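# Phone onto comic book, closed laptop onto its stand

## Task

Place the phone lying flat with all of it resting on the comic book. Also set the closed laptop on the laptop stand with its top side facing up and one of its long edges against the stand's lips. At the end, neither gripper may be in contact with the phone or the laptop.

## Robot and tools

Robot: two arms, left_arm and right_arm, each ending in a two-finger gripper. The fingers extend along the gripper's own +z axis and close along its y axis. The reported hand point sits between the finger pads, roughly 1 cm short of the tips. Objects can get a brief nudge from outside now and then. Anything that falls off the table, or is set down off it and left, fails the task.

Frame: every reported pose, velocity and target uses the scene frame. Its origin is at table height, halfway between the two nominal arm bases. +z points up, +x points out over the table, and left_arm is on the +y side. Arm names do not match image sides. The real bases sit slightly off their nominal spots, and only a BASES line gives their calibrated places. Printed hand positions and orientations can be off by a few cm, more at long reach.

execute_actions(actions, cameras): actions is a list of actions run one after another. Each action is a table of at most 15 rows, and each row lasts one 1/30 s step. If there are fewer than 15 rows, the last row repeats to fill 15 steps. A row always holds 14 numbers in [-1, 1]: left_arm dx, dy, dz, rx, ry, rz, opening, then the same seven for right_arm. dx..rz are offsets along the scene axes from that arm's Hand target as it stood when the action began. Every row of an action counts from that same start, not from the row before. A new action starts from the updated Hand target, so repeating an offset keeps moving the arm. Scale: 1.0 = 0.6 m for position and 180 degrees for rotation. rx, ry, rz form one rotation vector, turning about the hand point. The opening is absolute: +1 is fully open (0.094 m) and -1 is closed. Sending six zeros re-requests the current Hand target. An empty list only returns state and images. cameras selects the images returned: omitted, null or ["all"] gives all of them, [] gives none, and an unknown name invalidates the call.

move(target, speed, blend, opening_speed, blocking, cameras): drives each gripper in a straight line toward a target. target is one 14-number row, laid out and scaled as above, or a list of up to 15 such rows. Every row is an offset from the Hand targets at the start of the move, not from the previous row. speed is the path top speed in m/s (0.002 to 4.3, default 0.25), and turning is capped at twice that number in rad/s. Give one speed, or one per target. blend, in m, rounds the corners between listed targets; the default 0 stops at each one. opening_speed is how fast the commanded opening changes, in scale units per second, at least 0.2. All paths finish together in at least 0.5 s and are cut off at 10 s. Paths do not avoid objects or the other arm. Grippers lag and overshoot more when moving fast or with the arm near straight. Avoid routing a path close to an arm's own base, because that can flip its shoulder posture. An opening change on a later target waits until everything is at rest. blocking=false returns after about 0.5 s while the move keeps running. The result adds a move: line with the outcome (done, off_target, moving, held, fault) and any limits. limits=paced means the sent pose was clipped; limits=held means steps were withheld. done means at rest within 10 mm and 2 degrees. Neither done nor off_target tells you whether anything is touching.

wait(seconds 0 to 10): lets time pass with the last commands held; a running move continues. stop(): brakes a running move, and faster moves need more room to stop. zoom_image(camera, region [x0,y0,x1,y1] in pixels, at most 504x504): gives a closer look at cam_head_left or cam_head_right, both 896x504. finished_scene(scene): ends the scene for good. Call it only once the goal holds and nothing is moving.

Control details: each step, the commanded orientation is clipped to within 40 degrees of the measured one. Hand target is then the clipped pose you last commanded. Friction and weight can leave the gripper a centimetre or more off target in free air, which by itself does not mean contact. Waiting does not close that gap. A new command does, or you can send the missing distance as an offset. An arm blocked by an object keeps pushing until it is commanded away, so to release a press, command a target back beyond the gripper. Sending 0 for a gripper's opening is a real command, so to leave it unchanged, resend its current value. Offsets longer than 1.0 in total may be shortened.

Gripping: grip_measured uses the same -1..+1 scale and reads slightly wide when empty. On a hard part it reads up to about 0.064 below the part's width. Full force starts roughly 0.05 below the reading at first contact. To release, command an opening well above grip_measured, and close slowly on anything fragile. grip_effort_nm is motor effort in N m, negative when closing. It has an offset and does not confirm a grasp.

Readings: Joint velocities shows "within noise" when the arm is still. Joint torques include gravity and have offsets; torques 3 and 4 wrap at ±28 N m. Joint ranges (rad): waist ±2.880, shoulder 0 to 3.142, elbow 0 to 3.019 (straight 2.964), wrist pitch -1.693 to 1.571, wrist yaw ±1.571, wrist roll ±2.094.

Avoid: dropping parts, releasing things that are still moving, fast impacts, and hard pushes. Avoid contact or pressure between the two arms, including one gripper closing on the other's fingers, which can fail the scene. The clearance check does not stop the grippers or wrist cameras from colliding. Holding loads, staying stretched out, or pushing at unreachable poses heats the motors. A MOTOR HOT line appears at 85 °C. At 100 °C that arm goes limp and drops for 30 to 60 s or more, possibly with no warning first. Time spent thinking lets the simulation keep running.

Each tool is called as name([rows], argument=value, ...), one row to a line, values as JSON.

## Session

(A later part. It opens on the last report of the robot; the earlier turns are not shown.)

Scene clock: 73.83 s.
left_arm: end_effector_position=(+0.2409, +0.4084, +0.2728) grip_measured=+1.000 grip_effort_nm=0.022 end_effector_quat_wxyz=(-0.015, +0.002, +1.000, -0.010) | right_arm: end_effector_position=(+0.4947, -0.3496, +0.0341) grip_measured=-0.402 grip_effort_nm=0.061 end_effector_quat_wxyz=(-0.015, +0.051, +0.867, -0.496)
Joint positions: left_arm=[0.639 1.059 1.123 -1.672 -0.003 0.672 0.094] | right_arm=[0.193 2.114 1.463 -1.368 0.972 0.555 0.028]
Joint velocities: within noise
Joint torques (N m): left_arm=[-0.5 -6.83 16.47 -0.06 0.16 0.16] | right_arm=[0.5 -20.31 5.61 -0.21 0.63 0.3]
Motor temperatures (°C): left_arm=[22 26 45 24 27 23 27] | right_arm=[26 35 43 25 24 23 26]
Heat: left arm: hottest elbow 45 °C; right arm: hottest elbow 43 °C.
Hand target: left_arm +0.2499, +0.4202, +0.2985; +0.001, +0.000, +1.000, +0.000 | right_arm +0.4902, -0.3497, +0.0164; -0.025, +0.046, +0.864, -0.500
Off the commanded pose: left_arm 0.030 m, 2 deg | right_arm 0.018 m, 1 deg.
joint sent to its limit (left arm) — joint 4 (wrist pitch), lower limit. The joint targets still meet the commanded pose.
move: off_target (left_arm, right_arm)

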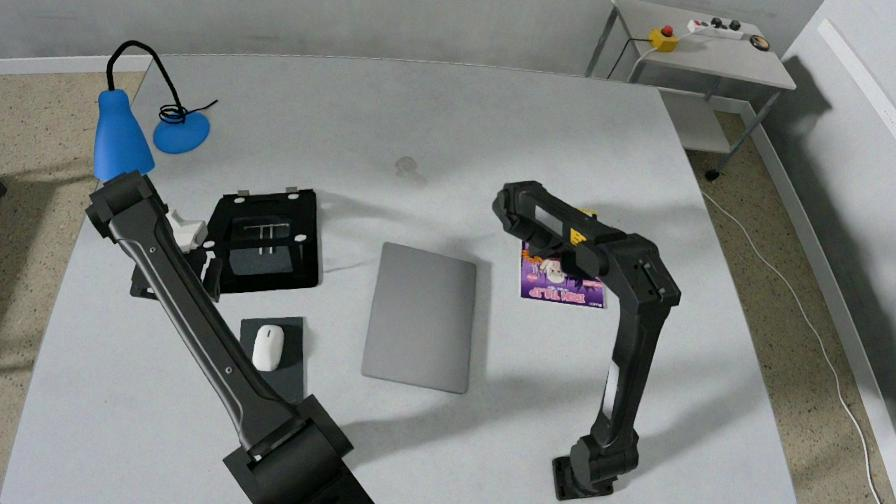

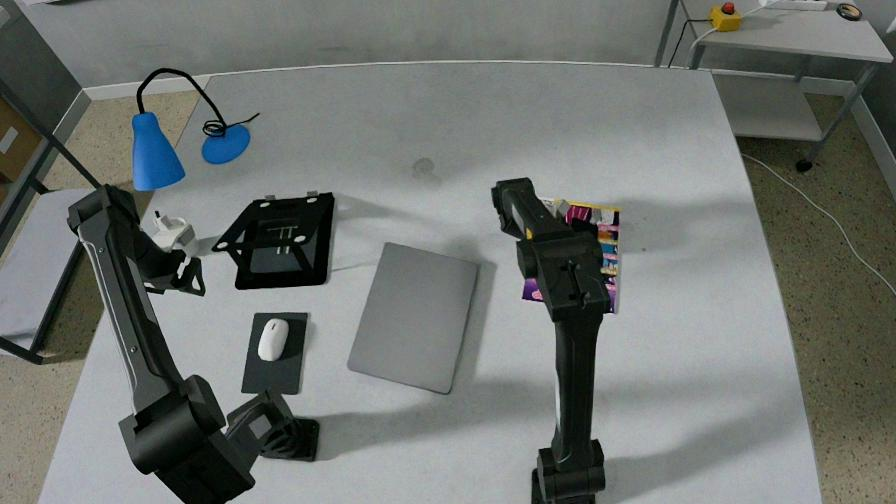

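move([
  [0,0,0,0,0,0,1,0,0.17,0,0,0,0,-0.4],
  [0,0,0,0,0,0,1,-0.05,0.17,0.3,0,0,0,-0.4],
  [0,0,0,0,0,0,1,-0.41,-0.25,0.3,0.332,-0.035,0,-0.4],
], speed=[0.12,0.25,0.35])

zoom_image(camera="cam_head_right", region=[480, 150, 700, 350])

zoom_image(camera="cam_head_left", region=[480, 150, 700, 350])

zoom_image(camera="cam_head_left", region=[330, 220, 500, 420])

zoom_image(camera="cam_head_right", region=[330, 220, 500, 420])

Scene clock: 82.40 s.
left_arm: end_effector_position=(+0.2409, +0.4084, +0.2728) grip_measured=+1.000 grip_effort_nm=0.022 end_effector_quat_wxyz=(-0.015, +0.002, +1.000, -0.010) | right_arm: end_effector_position=(+0.2452, -0.4970, +0.1990) grip_measured=-0.401 grip_effort_nm=0.056 end_effector_quat_wxyz=(+0.009, +0.053, +0.999, -0.006)
Joint positions: left_arm=[0.639 1.059 1.123 -1.672 -0.003 0.672 0.094] | right_arm=[-0.603 1.206 1.038 -1.382 0.002 -0.492 0.028]
Joint velocities: within noise
Joint torques (N m): left_arm=[0.38 -6.59 16.7 -0.03 0.11 0.11] | right_arm=[-0.15 -8.76 9.17 -0.13 -0.07 0.13]
Motor temperatures (°C): left_arm=[22 26 46 24 27 23 27] | right_arm=[26 36 42 25 24 23 26]
Heat: left arm: hottest elbow 46 °C; right arm: hottest elbow 42 °C.
Hand target: left_arm +0.2499, +0.4202, +0.2985; +0.001, +0.000, +1.000, +0.000 | right_arm +0.2442, -0.4997, +0.1963; +0.001, +0.053, +0.999, +0.000
Off the commanded pose: left_arm 0.030 m, 2 deg | right_arm 0.004 m, 1 deg.
joint sent to its limit (left arm) — joint 4 (wrist pitch), lower limit. The joint targets still meet the commanded pose.
move: off_target (left_arm)

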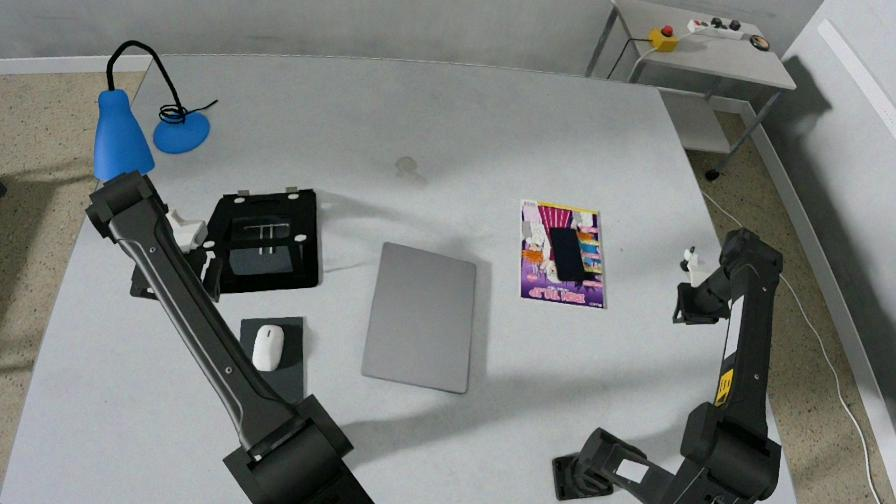

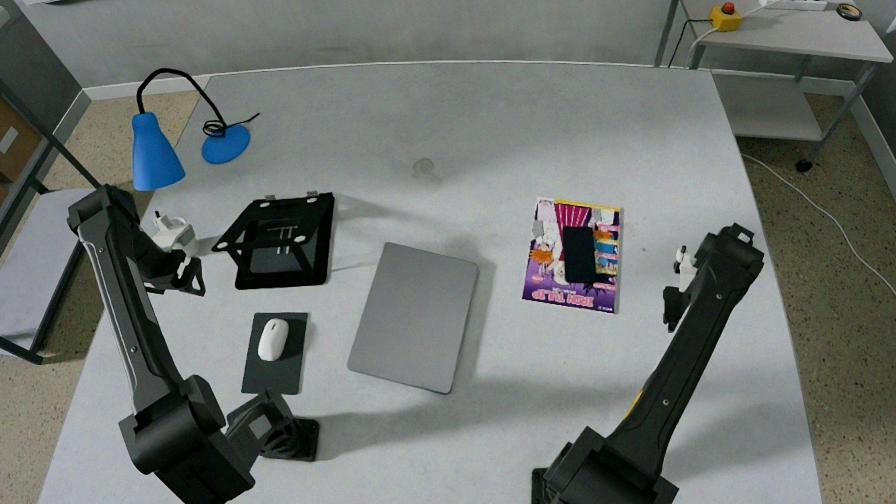

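Scaled by 2.291.

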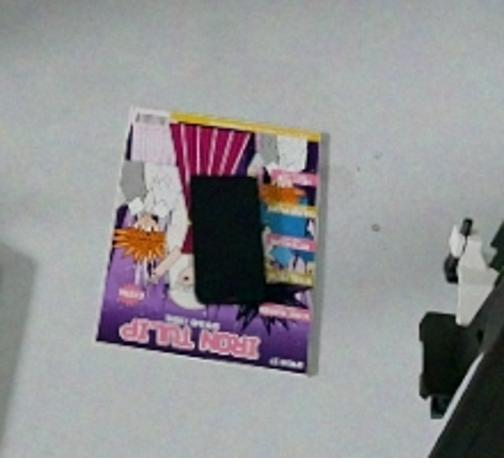

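Scaled by 2.291.

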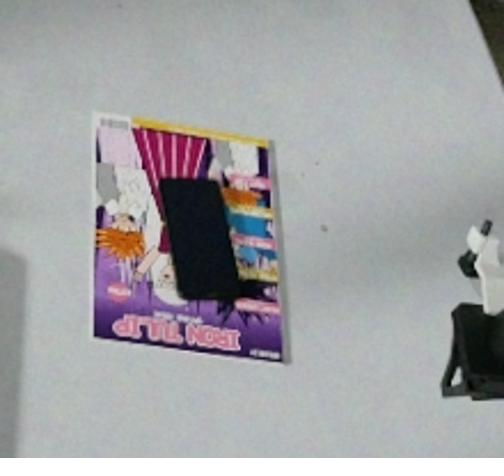

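Scaled by 2.520.

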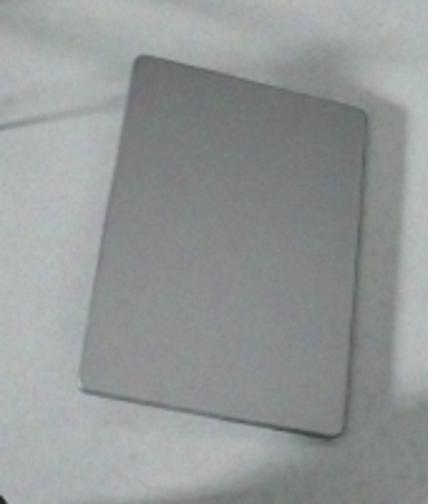

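Scaled by 2.520.

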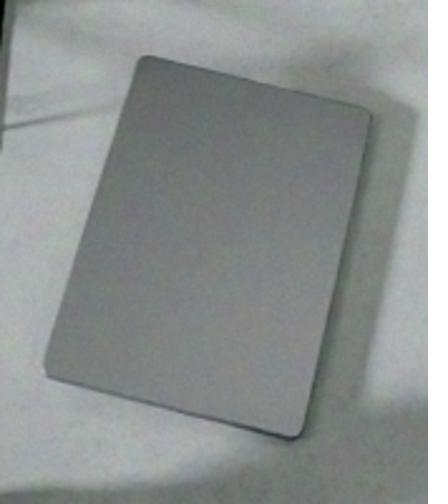

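zoom_image(camera="cam_head_left", region=[355, 350, 425, 400])

zoom_image(camera="cam_head_left", region=[415, 350, 485, 400])

zoom_image(camera="cam_head_right", region=[340, 345, 410, 395])

zoom_image(camera="cam_head_right", region=[395, 350, 465, 400])

zoom_image(camera="cam_head_left", region=[360, 230, 430, 300])

zoom_image(camera="cam_head_left", region=[440, 245, 500, 305])

Scaled by 7.200.

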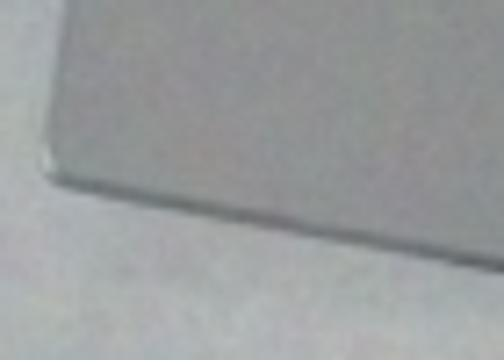

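Scaled by 7.200.

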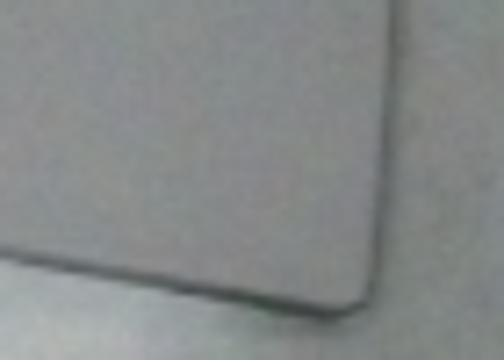

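Scaled by 7.200.

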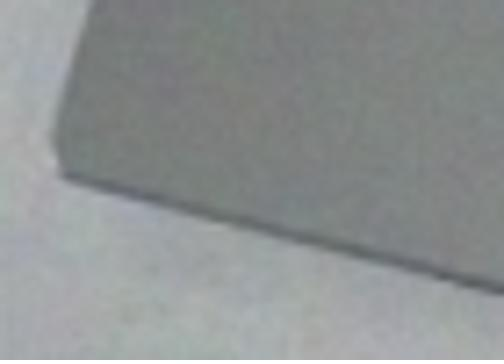

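Scaled by 7.200.

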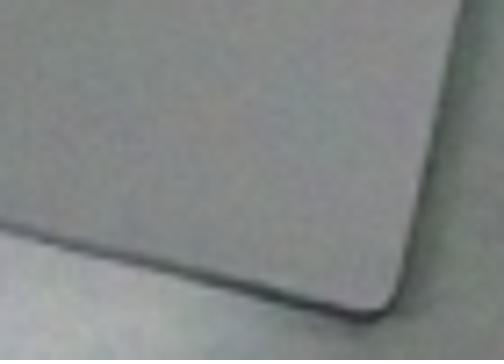

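Scaled by 7.200.

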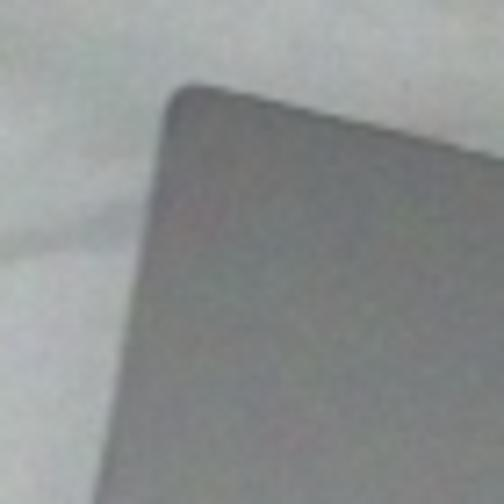

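Scaled by 8.400.

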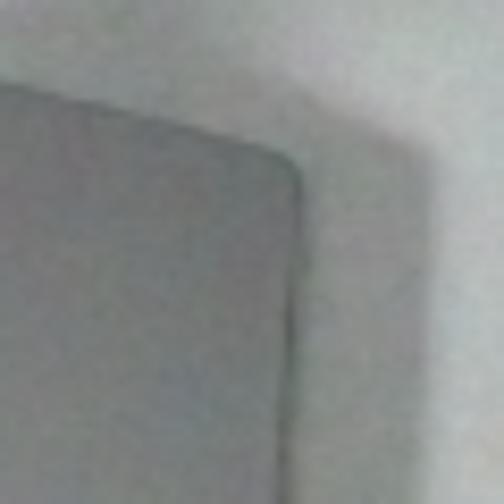

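move(target=[0.15,-0.35,-0.28,-0.361,0,0,0.3,0,0,0,0,0,0,-0.9], speed=0.3)

zoom_image(camera="cam_head_left", region=[200, 180, 500, 420])

zoom_image(camera="cam_head_right", region=[200, 180, 500, 420])

Scene clock: 114.77 s.
left_arm: end_effector_position=(+0.3393, +0.2180, +0.1405) grip_measured=+0.302 grip_effort_nm=-0.081 end_effector_quat_wxyz=(+0.009, -0.011, +0.846, -0.534) | right_arm: end_effector_position=(+0.2452, -0.4969, +0.1990) grip_measured=-0.899 grip_effort_nm=-0.081 end_effector_quat_wxyz=(+0.009, +0.052, +0.999, -0.006)
Joint positions: left_arm=[0.378 1.538 0.864 -1.554 0.996 0.747 0.061] | right_arm=[-0.603 1.206 1.038 -1.382 0.001 -0.493 0.005]
Joint velocities: within noise
Joint torques (N m): left_arm=[-3.6 -8.41 6.46 -0.06 0.56 0.22] | right_arm=[-0.15 -8.7 9.18 -0.16 -0.06 0.09]
Motor temperatures (°C): left_arm=[22 26 46 24 27 23 27] | right_arm=[26 34 41 25 24 23 25]
Heat: left arm: hottest elbow 46 °C; right arm: hottest elbow 41 °C.
Hand target: left_arm +0.3400, +0.2102, +0.1304; +0.000, +0.000, +0.843, -0.537 | right_arm +0.2442, -0.4997, +0.1963; +0.001, +0.053, +0.999, +0.000
Off the commanded pose: left_arm 0.013 m, 2 deg | right_arm 0.004 m, 1 deg.
move: off_target (left_arm)

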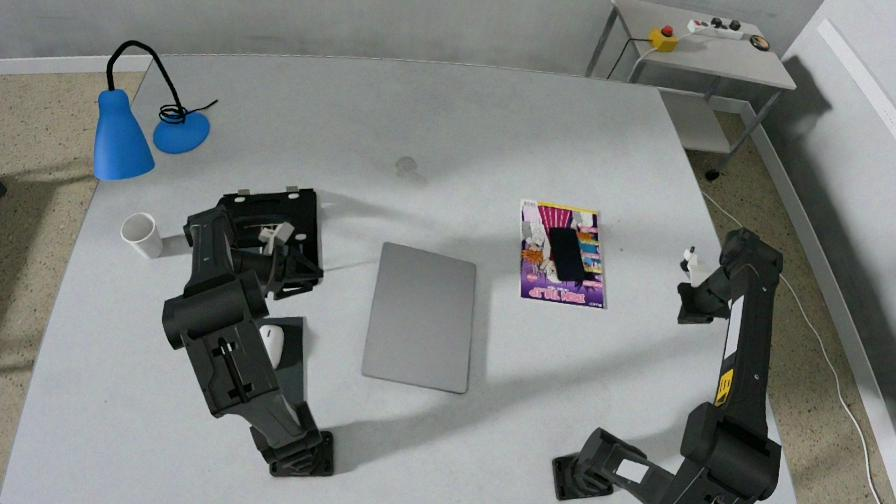

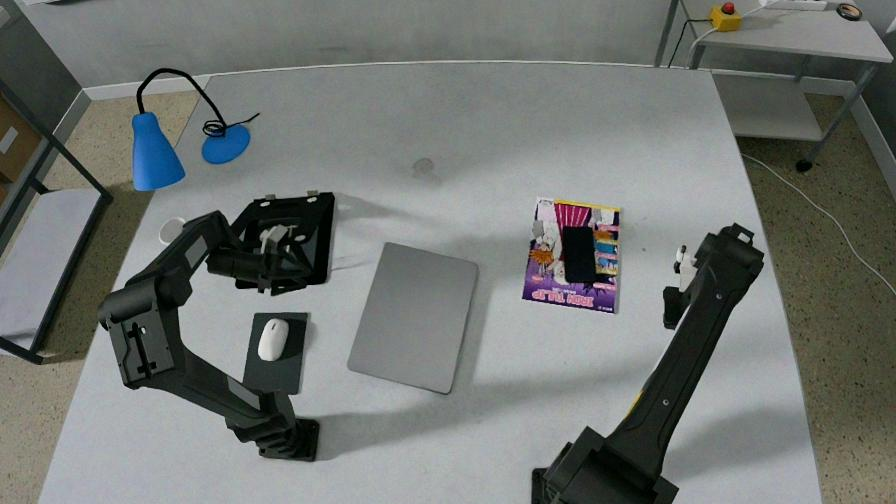

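Scaled by 1.680.

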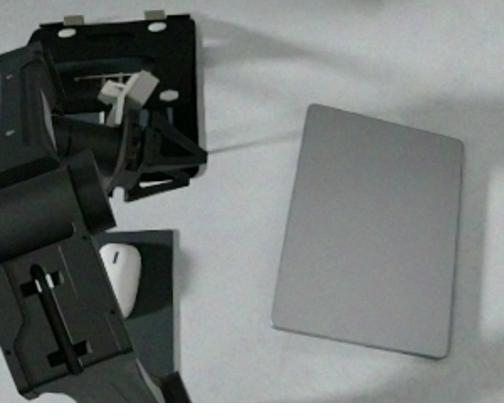

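Scaled by 1.680.

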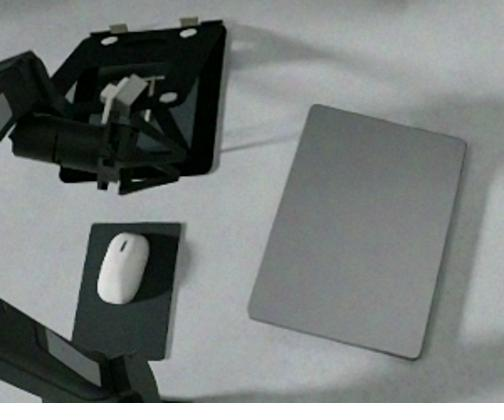

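move([
  [-0.033,-0.12,-0.10,0,0,0,0.3,0,0,0,0,0,0,-0.9],
  [-0.033,-0.165,-0.175,0,0,0,0.3,0,0,0,0,0,0,-0.9],
], speed=0.15)

zoom_image(camera="cam_head_left", region=[280, 220, 440, 380])

zoom_image(camera="cam_head_right", region=[280, 220, 440, 380])

Scene clock: 120.70 s.
left_arm: end_effector_position=(+0.3240, +0.1148, +0.0319) grip_measured=+0.301 grip_effort_nm=-0.022 end_effector_quat_wxyz=(+0.001, -0.010, +0.837, -0.547) | right_arm: end_effector_position=(+0.2452, -0.4969, +0.1990) grip_measured=-0.899 grip_effort_nm=-0.085 end_effector_quat_wxyz=(+0.009, +0.052, +0.999, -0.006)
Joint positions: left_arm=[0.074 1.638 0.594 -0.723 1.148 0.206 0.061] | right_arm=[-0.603 1.206 1.038 -1.382 0.001 -0.493 0.005]
Joint velocities: within noise
Joint torques (N m): left_arm=[-2.78 -10.58 3.99 0.88 -0.28 0.08] | right_arm=[-0.15 -8.7 9.18 -0.16 -0.07 0.1]
Motor temperatures (°C): left_arm=[22 26 45 24 27 24 27] | right_arm=[26 33 41 25 24 23 25]
Heat: left arm: hottest elbow 45 °C; right arm: hottest elbow 41 °C.
Hand target: left_arm +0.3201, +0.1112, +0.0254; +0.000, +0.000, +0.843, -0.537 | right_arm +0.2442, -0.4997, +0.1963; +0.001, +0.053, +0.999, +0.000
Off the commanded pose: left_arm 0.008 m, 2 deg | right_arm 0.004 m, 1 deg.
move: done

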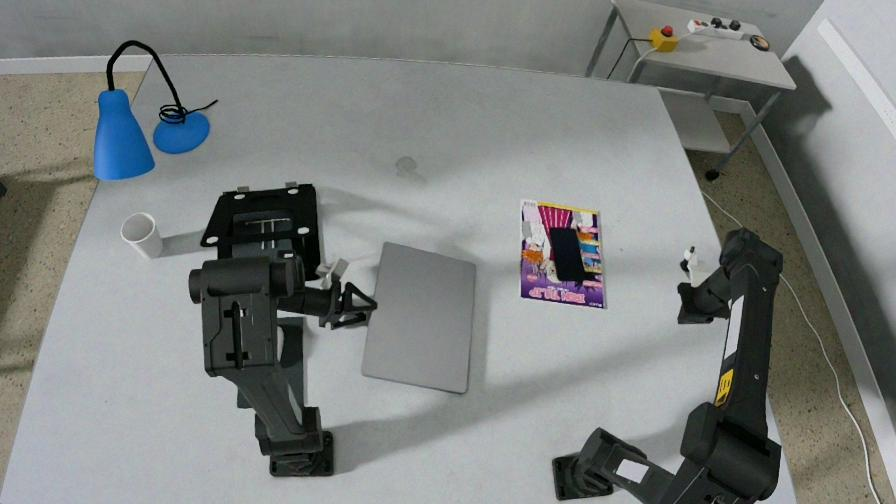

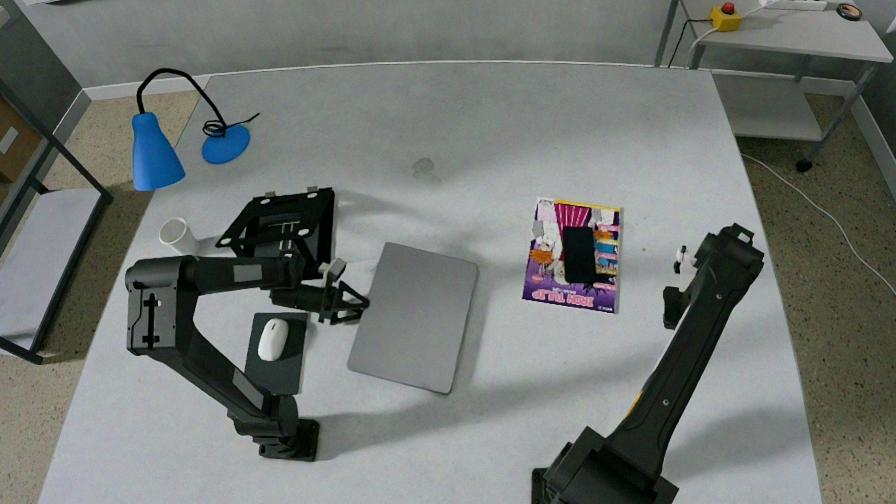

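Scaled by 3.150.

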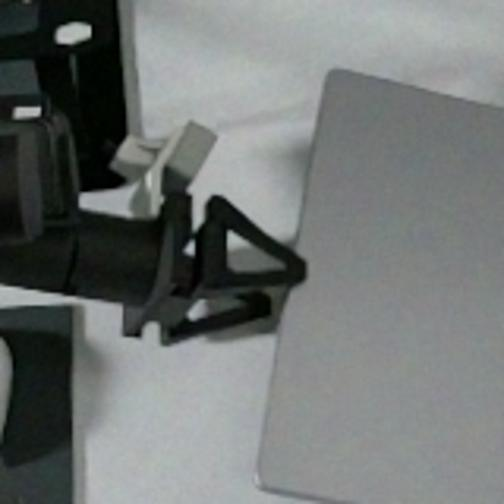

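Scaled by 3.150.

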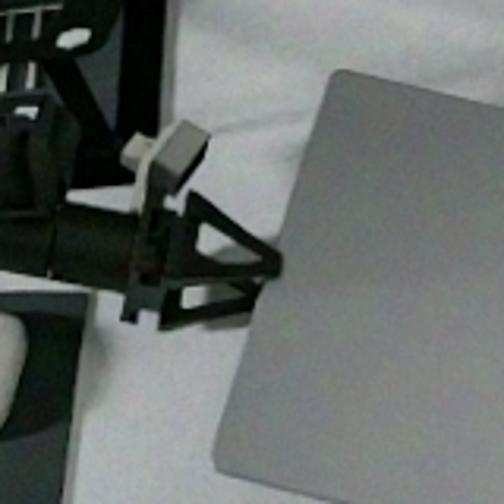

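move(target=[0,-0.07,0.006,0,0,0,0.3,0,0,0,0,0,0,-0.9], speed=0.07)

zoom_image(camera="cam_head_left", region=[280, 220, 440, 380])

zoom_image(camera="cam_head_right", region=[280, 220, 440, 380])

Scene clock: 126.70 s.
left_arm: end_effector_position=(+0.3287, +0.0741, +0.0333) grip_measured=+0.301 grip_effort_nm=-0.032 end_effector_quat_wxyz=(+0.007, -0.004, +0.840, -0.543) | right_arm: end_effector_position=(+0.2452, -0.4969, +0.1990) grip_measured=-0.899 grip_effort_nm=-0.081 end_effector_quat_wxyz=(+0.009, +0.052, +0.999, -0.006)
Joint positions: left_arm=[-0.067 1.586 0.538 -0.397 1.145 -0.129 0.061] | right_arm=[-0.603 1.206 1.038 -1.382 0.001 -0.493 0.005]
Joint velocities: within noise
Joint torques (N m): left_arm=[-3.08 -11.16 3.67 0.92 -0.02 0.03] | right_arm=[-0.15 -8.76 9.2 -0.13 -0.07 0.09]
Motor temperatures (°C): left_arm=[22 26 43 24 27 23 27] | right_arm=[26 33 41 25 24 23 25]
Heat: left arm: hottest elbow 43 °C; right arm: hottest elbow 41 °C.
Hand target: left_arm +0.3202, +0.0692, +0.0290; +0.000, +0.000, +0.843, -0.537 | right_arm +0.2442, -0.4997, +0.1963; +0.001, +0.053, +0.999, +0.000
Off the commanded pose: left_arm 0.011 m, 1 deg | right_arm 0.004 m, 1 deg.
move: off_target (left_arm)

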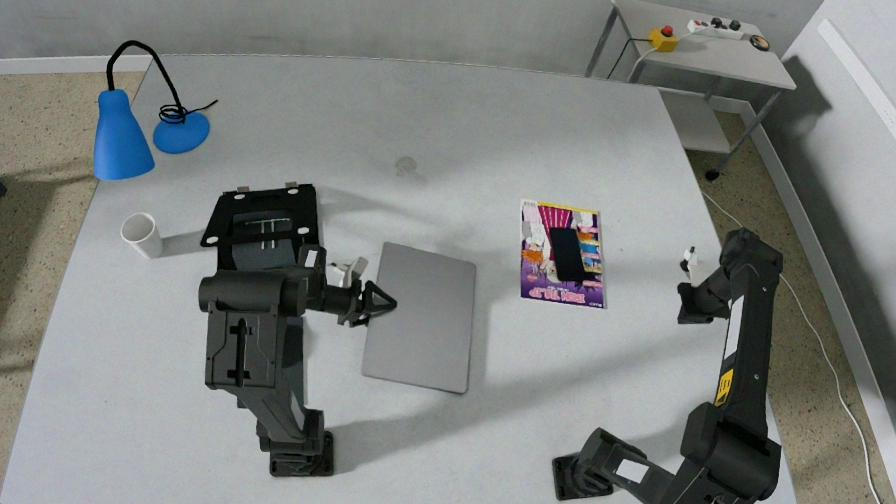

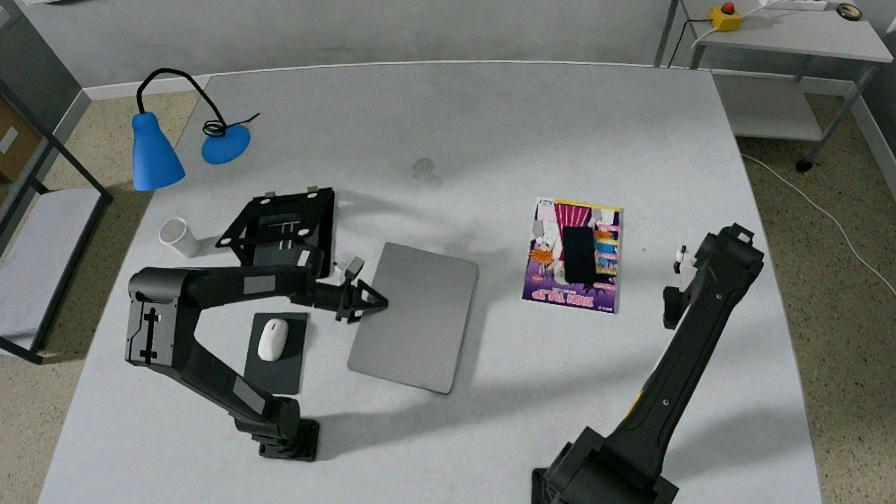

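Scaled by 3.150.

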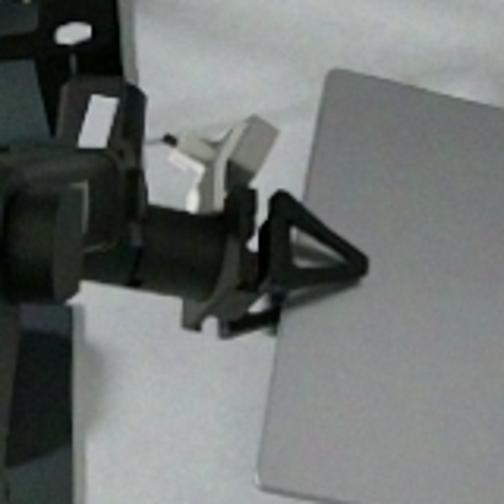

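Scaled by 3.150.

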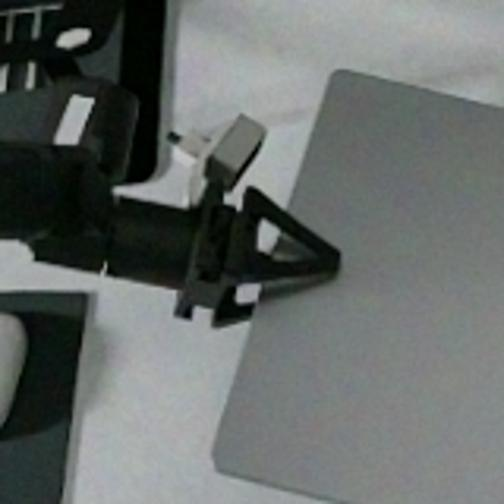

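move(target=[0,0,0.0,0,0,0,-0.2,0,0,0,0,0,0,-0.9], opening_speed=0.4, cameras=[])

move(target=[0.0,0.015,0.075,-0.072,0,0,-0.2,0,0,0,0,0,0,-0.9], speed=0.08)

zoom_image(camera="cam_head_left", region=[280, 220, 440, 380])

zoom_image(camera="cam_head_right", region=[280, 220, 440, 380])

Scene clock: 134.80 s.
left_arm: end_effector_position=(+0.3241, +0.0720, +0.0322) grip_measured=-0.196 grip_effort_nm=-0.125 end_effector_quat_wxyz=(+0.003, -0.003, +0.839, -0.544) | right_arm: end_effector_position=(+0.2452, -0.4969, +0.1990) grip_measured=-0.899 grip_effort_nm=-0.085 end_effector_quat_wxyz=(+0.009, +0.052, +0.999, -0.006)
Joint positions: left_arm=[-0.075 1.585 0.529 -0.393 1.146 -0.131 0.038] | right_arm=[-0.603 1.206 1.038 -1.382 0.001 -0.493 0.005]
Joint velocities: within noise
Joint torques (N m): left_arm=[-2.2 -9.99 4.59 1.09 -0.08 -0.03] | right_arm=[-0.15 -8.64 9.18 -0.14 -0.06 0.09]
Motor temperatures (°C): left_arm=[22 26 41 24 27 23 27] | right_arm=[26 33 42 25 24 23 25]
Heat: left arm: hottest elbow 41 °C; right arm: hottest elbow 42 °C.
Hand target: left_arm +0.3201, +0.0692, +0.0291; +0.000, +0.000, +0.843, -0.537 | right_arm +0.2442, -0.4997, +0.1963; +0.001, +0.053, +0.999, +0.000
Off the commanded pose: left_arm 0.006 m, 1 deg | right_arm 0.004 m, 1 deg.
move: done
No camera images: "cameras" was empty.

Scene clock: 137.17 s.
left_arm: end_effector_position=(+0.3057, +0.0751, +0.0598) grip_measured=-0.198 grip_effort_nm=-0.085 end_effector_quat_wxyz=(-0.013, -0.002, +0.788, -0.616) | right_arm: end_effector_position=(+0.2452, -0.4969, +0.1990) grip_measured=-0.899 grip_effort_nm=-0.085 end_effector_quat_wxyz=(+0.009, +0.052, +0.999, -0.006)
Joint positions: left_arm=[-0.03 1.588 0.529 -0.583 1.327 0.049 0.038] | right_arm=[-0.603 1.206 1.038 -1.382 0.001 -0.493 0.005]
Joint velocities: within noise
Joint torques (N m): left_arm=[0.21 -10.81 7.82 -0.27 1.85 0.11] | right_arm=[-0.09 -8.64 9.18 -0.14 -0.06 0.09]
Motor temperatures (°C): left_arm=[22 26 41 24 27 23 27] | right_arm=[26 33 42 25 24 23 25]
Heat: left arm: hottest elbow 41 °C; right arm: hottest elbow 42 °C.
Hand target: left_arm +0.3202, +0.0782, +0.0741; +0.001, +0.000, +0.777, -0.629 | right_arm +0.2442, -0.4997, +0.1963; +0.001, +0.053, +0.999, +0.000
Off the commanded pose: left_arm 0.021 m, 2 deg | right_arm 0.004 m, 1 deg.
move: off_target (left_arm)

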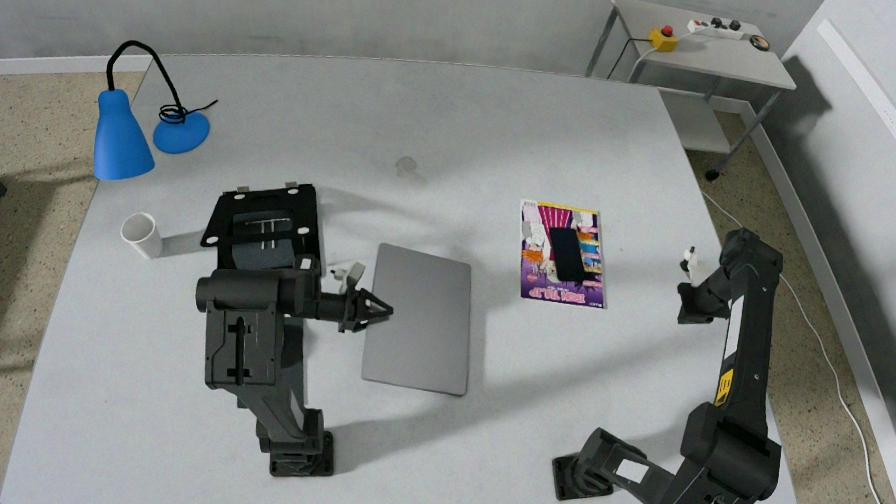

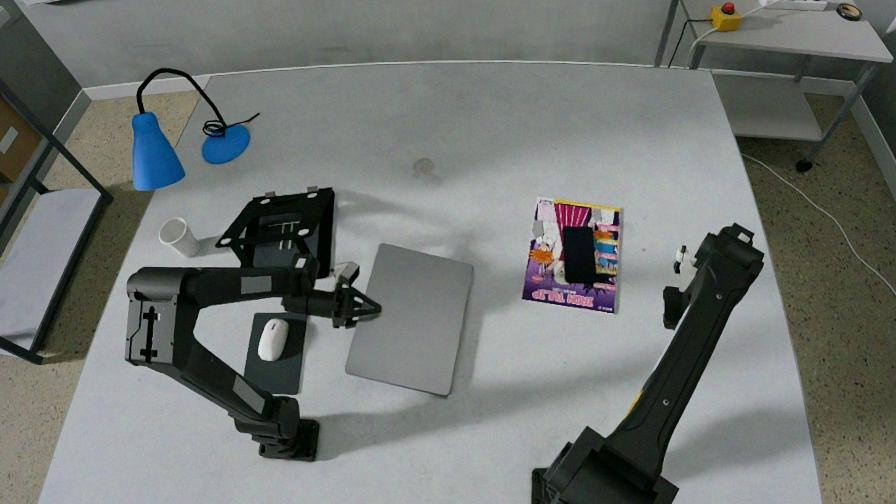

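Scaled by 3.150.

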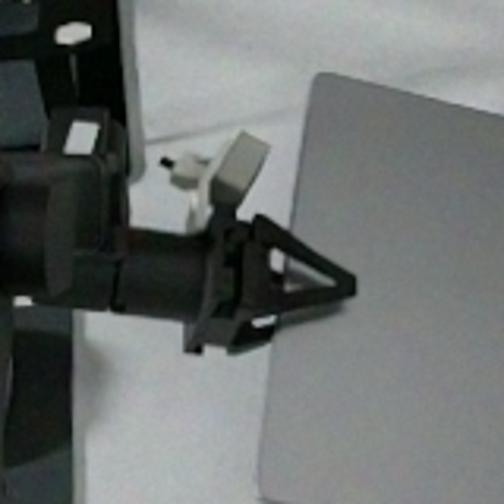

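Scaled by 3.150.

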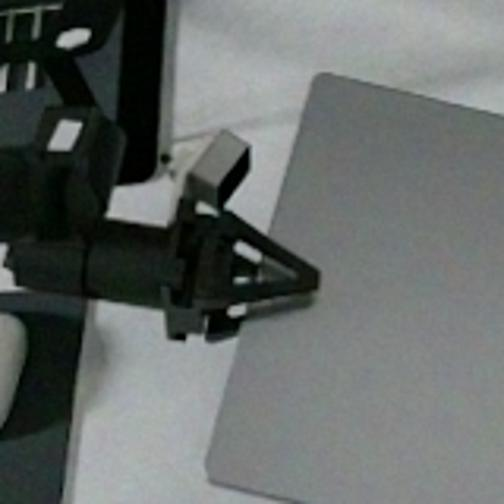

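move(target=[0.01,0,0,0,0,0,-0.95,0,0,0,0,0,0,-0.9], opening_speed=0.3)

zoom_image(camera="cam_head_left", region=[280, 220, 480, 400])

zoom_image(camera="cam_head_right", region=[280, 220, 480, 400])

Scene clock: 143.10 s.
left_arm: end_effector_position=(+0.3040, +0.0764, +0.0552) grip_measured=-0.630 grip_effort_nm=-1.009 end_effector_quat_wxyz=(-0.009, +0.006, +0.789, -0.614) | right_arm: end_effector_position=(+0.2452, -0.4969, +0.1990) grip_measured=-0.899 grip_effort_nm=-0.081 end_effector_quat_wxyz=(+0.009, +0.052, +0.999, -0.006)
Joint positions: left_arm=[-0.026 1.602 0.529 -0.593 1.32 0.091 0.017] | right_arm=[-0.603 1.206 1.038 -1.382 0.001 -0.493 0.005]
Joint velocities: within noise
Joint torques (N m): left_arm=[-0.67 -10.99 9.09 -0.73 2.1 -0.17] | right_arm=[-0.21 -8.64 9.17 -0.16 -0.06 0.09]
Motor temperatures (°C): left_arm=[22 26 40 24 29 23 27] | right_arm=[26 33 42 25 24 23 25]
Heat: left arm: hottest elbow 40 °C; right arm: hottest elbow 42 °C.
Hand target: left_arm +0.3261, +0.0782, +0.0740; +0.000, +0.000, +0.777, -0.629 | right_arm +0.2442, -0.4997, +0.1963; +0.001, +0.053, +0.999, +0.000
Off the commanded pose: left_arm 0.029 m, 3 deg | right_arm 0.004 m, 1 deg.
move: off_target (left_arm)

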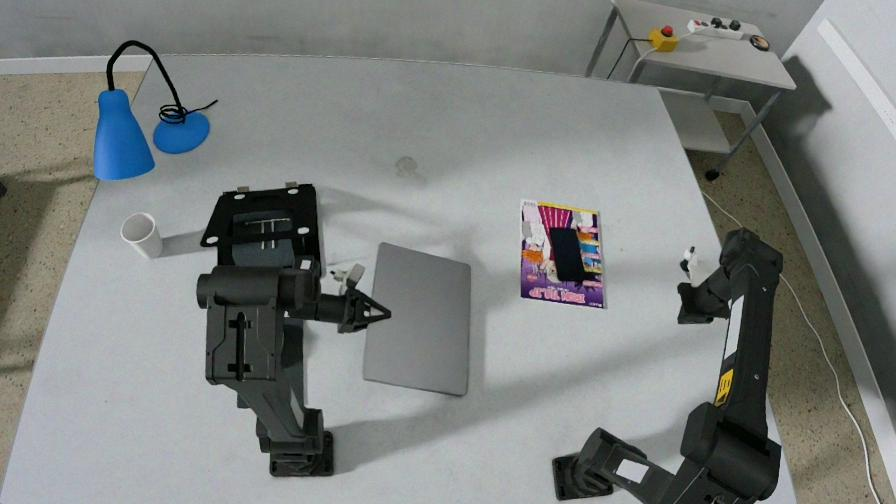

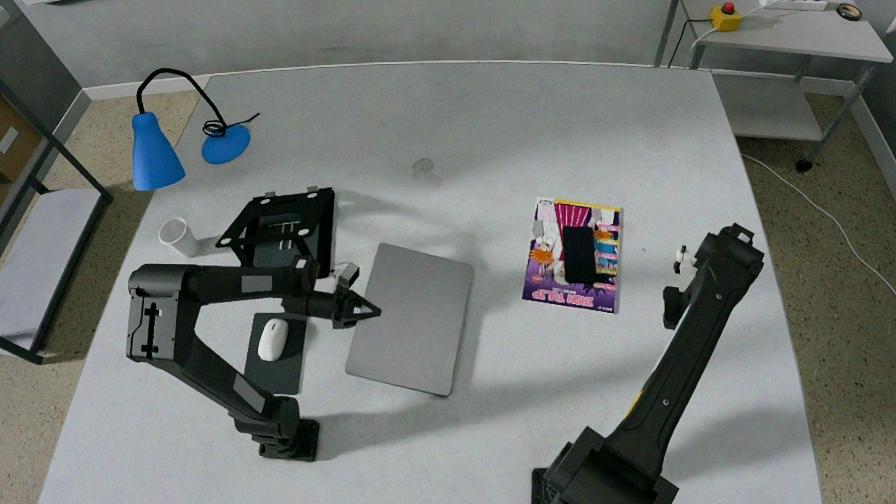

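Scaled by 2.520.

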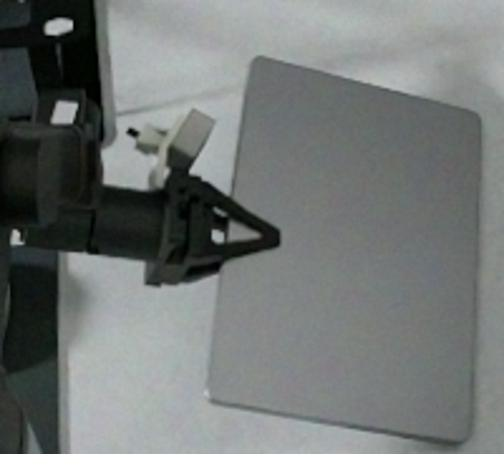

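Scaled by 2.520.

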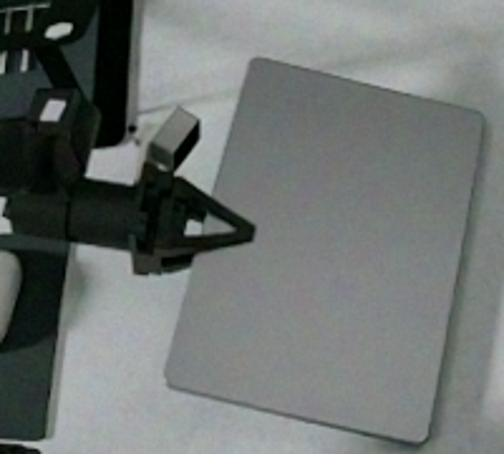

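move(target=[-0.04,0.04,0.53,-0.07,0,0,-0.95,0,0,0,0,0,0,-0.9], speed=0.15)

Scene clock: 159.57 s.
left_arm: end_effector_position=(+0.2792, +0.0970, +0.3160) grip_measured=-0.630 grip_effort_nm=-1.009 end_effector_quat_wxyz=(-0.019, -0.077, +0.736, -0.672) | right_arm: end_effector_position=(+0.2452, -0.4969, +0.1990) grip_measured=-0.899 grip_effort_nm=-0.081 end_effector_quat_wxyz=(+0.009, +0.052, +0.999, -0.006)
Joint positions: left_arm=[0.079 1.04 0.806 -1.656 1.469 0.188 0.017] | right_arm=[-0.603 1.206 1.038 -1.382 0.001 -0.493 0.005]
Joint velocities: within noise
Joint torques (N m): left_arm=[-0.09 -9.64 22.45 -0.91 3.48 -0.08] | right_arm=[-0.21 -8.7 9.18 -0.14 -0.06 0.09]
Motor temperatures (°C): left_arm=[22 26 40 24 35 23 28] | right_arm=[26 32 42 25 24 23 25]
Heat: left arm: hottest elbow 40 °C; right arm: hottest elbow 42 °C.
Hand target: left_arm +0.3021, +0.1022, +0.3921; +0.000, +0.000, +0.704, -0.710 | right_arm +0.2442, -0.4997, +0.1963; +0.001, +0.053, +0.999, +0.000
Off the commanded pose: left_arm 0.080 m, 11 deg | right_arm 0.004 m, 1 deg.
joint sent to its limit (left arm) — joint 4 (wrist pitch), lower limit. The joint targets are off in position and orientation.
move: off_target (left_arm)

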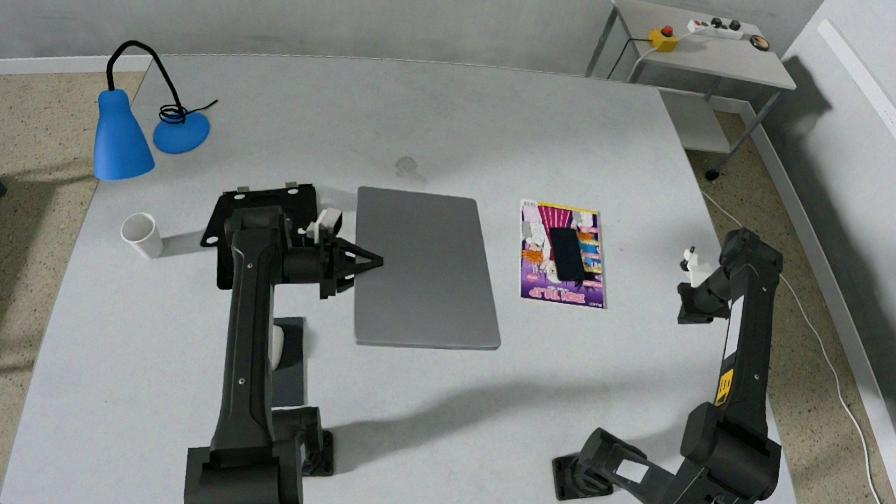

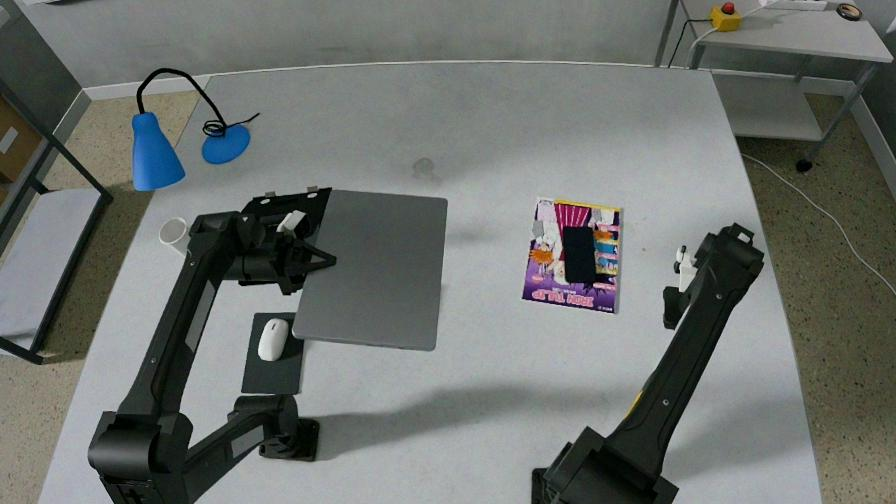

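move(target=[0.0,0.4,0.03,0,0,0.54,-0.95,0,0,0,0,0,0,-0.9], speed=0.25)

zoom_image(camera="cam_head_left", region=[130, 100, 400, 320])

zoom_image(camera="cam_head_right", region=[130, 100, 400, 320])

Scene clock: 167.67 s.
left_arm: end_effector_position=(+0.3043, +0.3530, +0.3197) grip_measured=-0.630 grip_effort_nm=-1.009 end_effector_quat_wxyz=(-0.447, +0.617, -0.473, +0.443) | right_arm: end_effector_position=(+0.2452, -0.4969, +0.1990) grip_measured=-0.899 grip_effort_nm=-0.085 end_effector_quat_wxyz=(+0.009, +0.052, +0.999, -0.006)
Joint positions: left_arm=[0.659 0.342 0.478 -0.381 0.538 -1.571 0.017] | right_arm=[-0.603 1.206 1.038 -1.382 0.001 -0.493 0.005]
Joint velocities: within noise
Joint torques (N m): left_arm=[-2.61 -5.3 18.69 5.75 0.38 0.07] | right_arm=[-0.21 -8.59 9.17 -0.13 -0.07 0.09]
Motor temperatures (°C): left_arm=[22 26 41 24 39 23 28] | right_arm=[26 32 42 25 24 23 25]
Heat: left arm: hottest elbow 41 °C; right arm: hottest elbow 42 °C.
Hand target: left_arm +0.3021, +0.3422, +0.4101; -0.533, +0.528, -0.465, +0.470 | right_arm +0.2442, -0.4997, +0.1963; +0.001, +0.053, +0.999, +0.000
Off the commanded pose: left_arm 0.091 m, 15 deg | right_arm 0.004 m, 1 deg.
move: off_target (left_arm)

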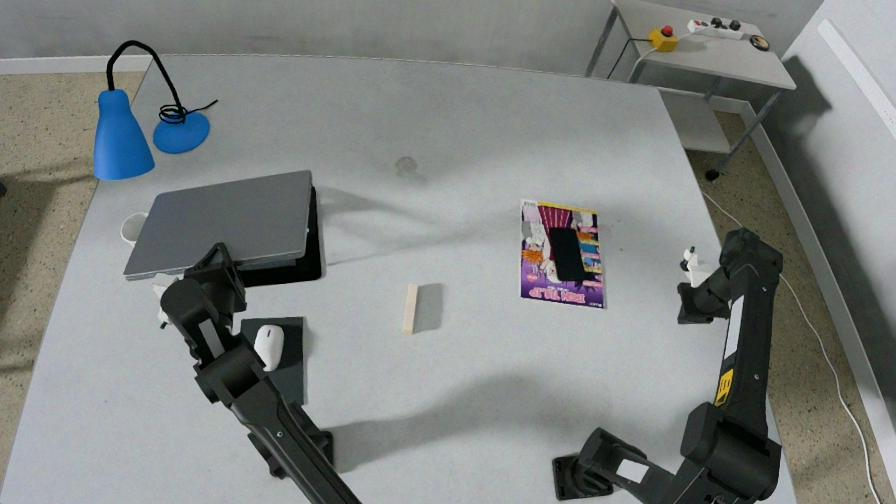

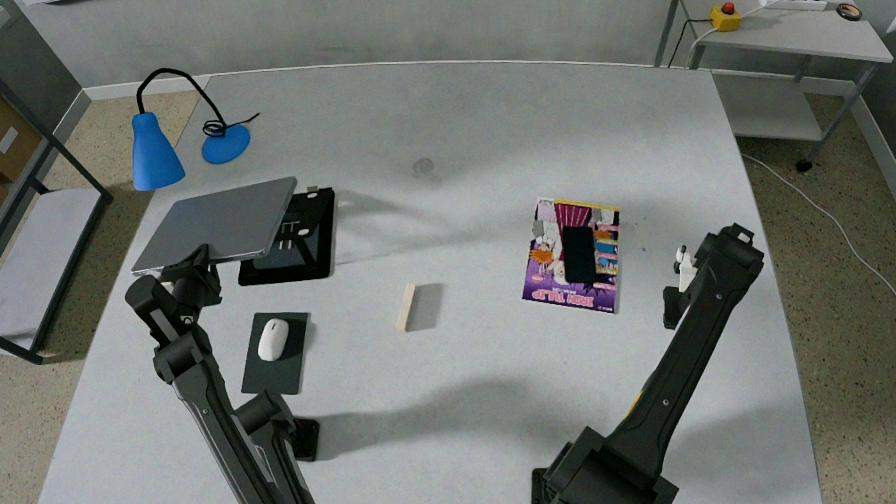

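Scaled by 1.867.

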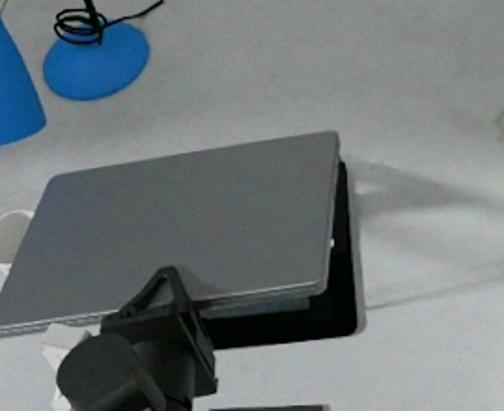

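Scaled by 1.867.

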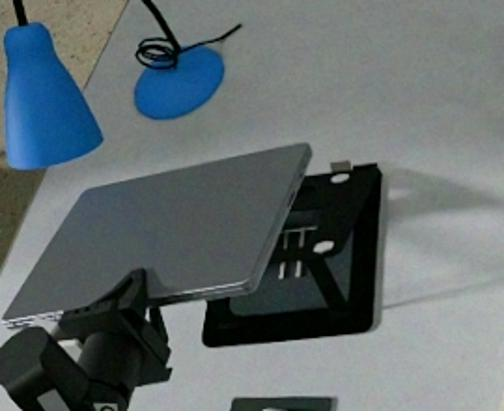

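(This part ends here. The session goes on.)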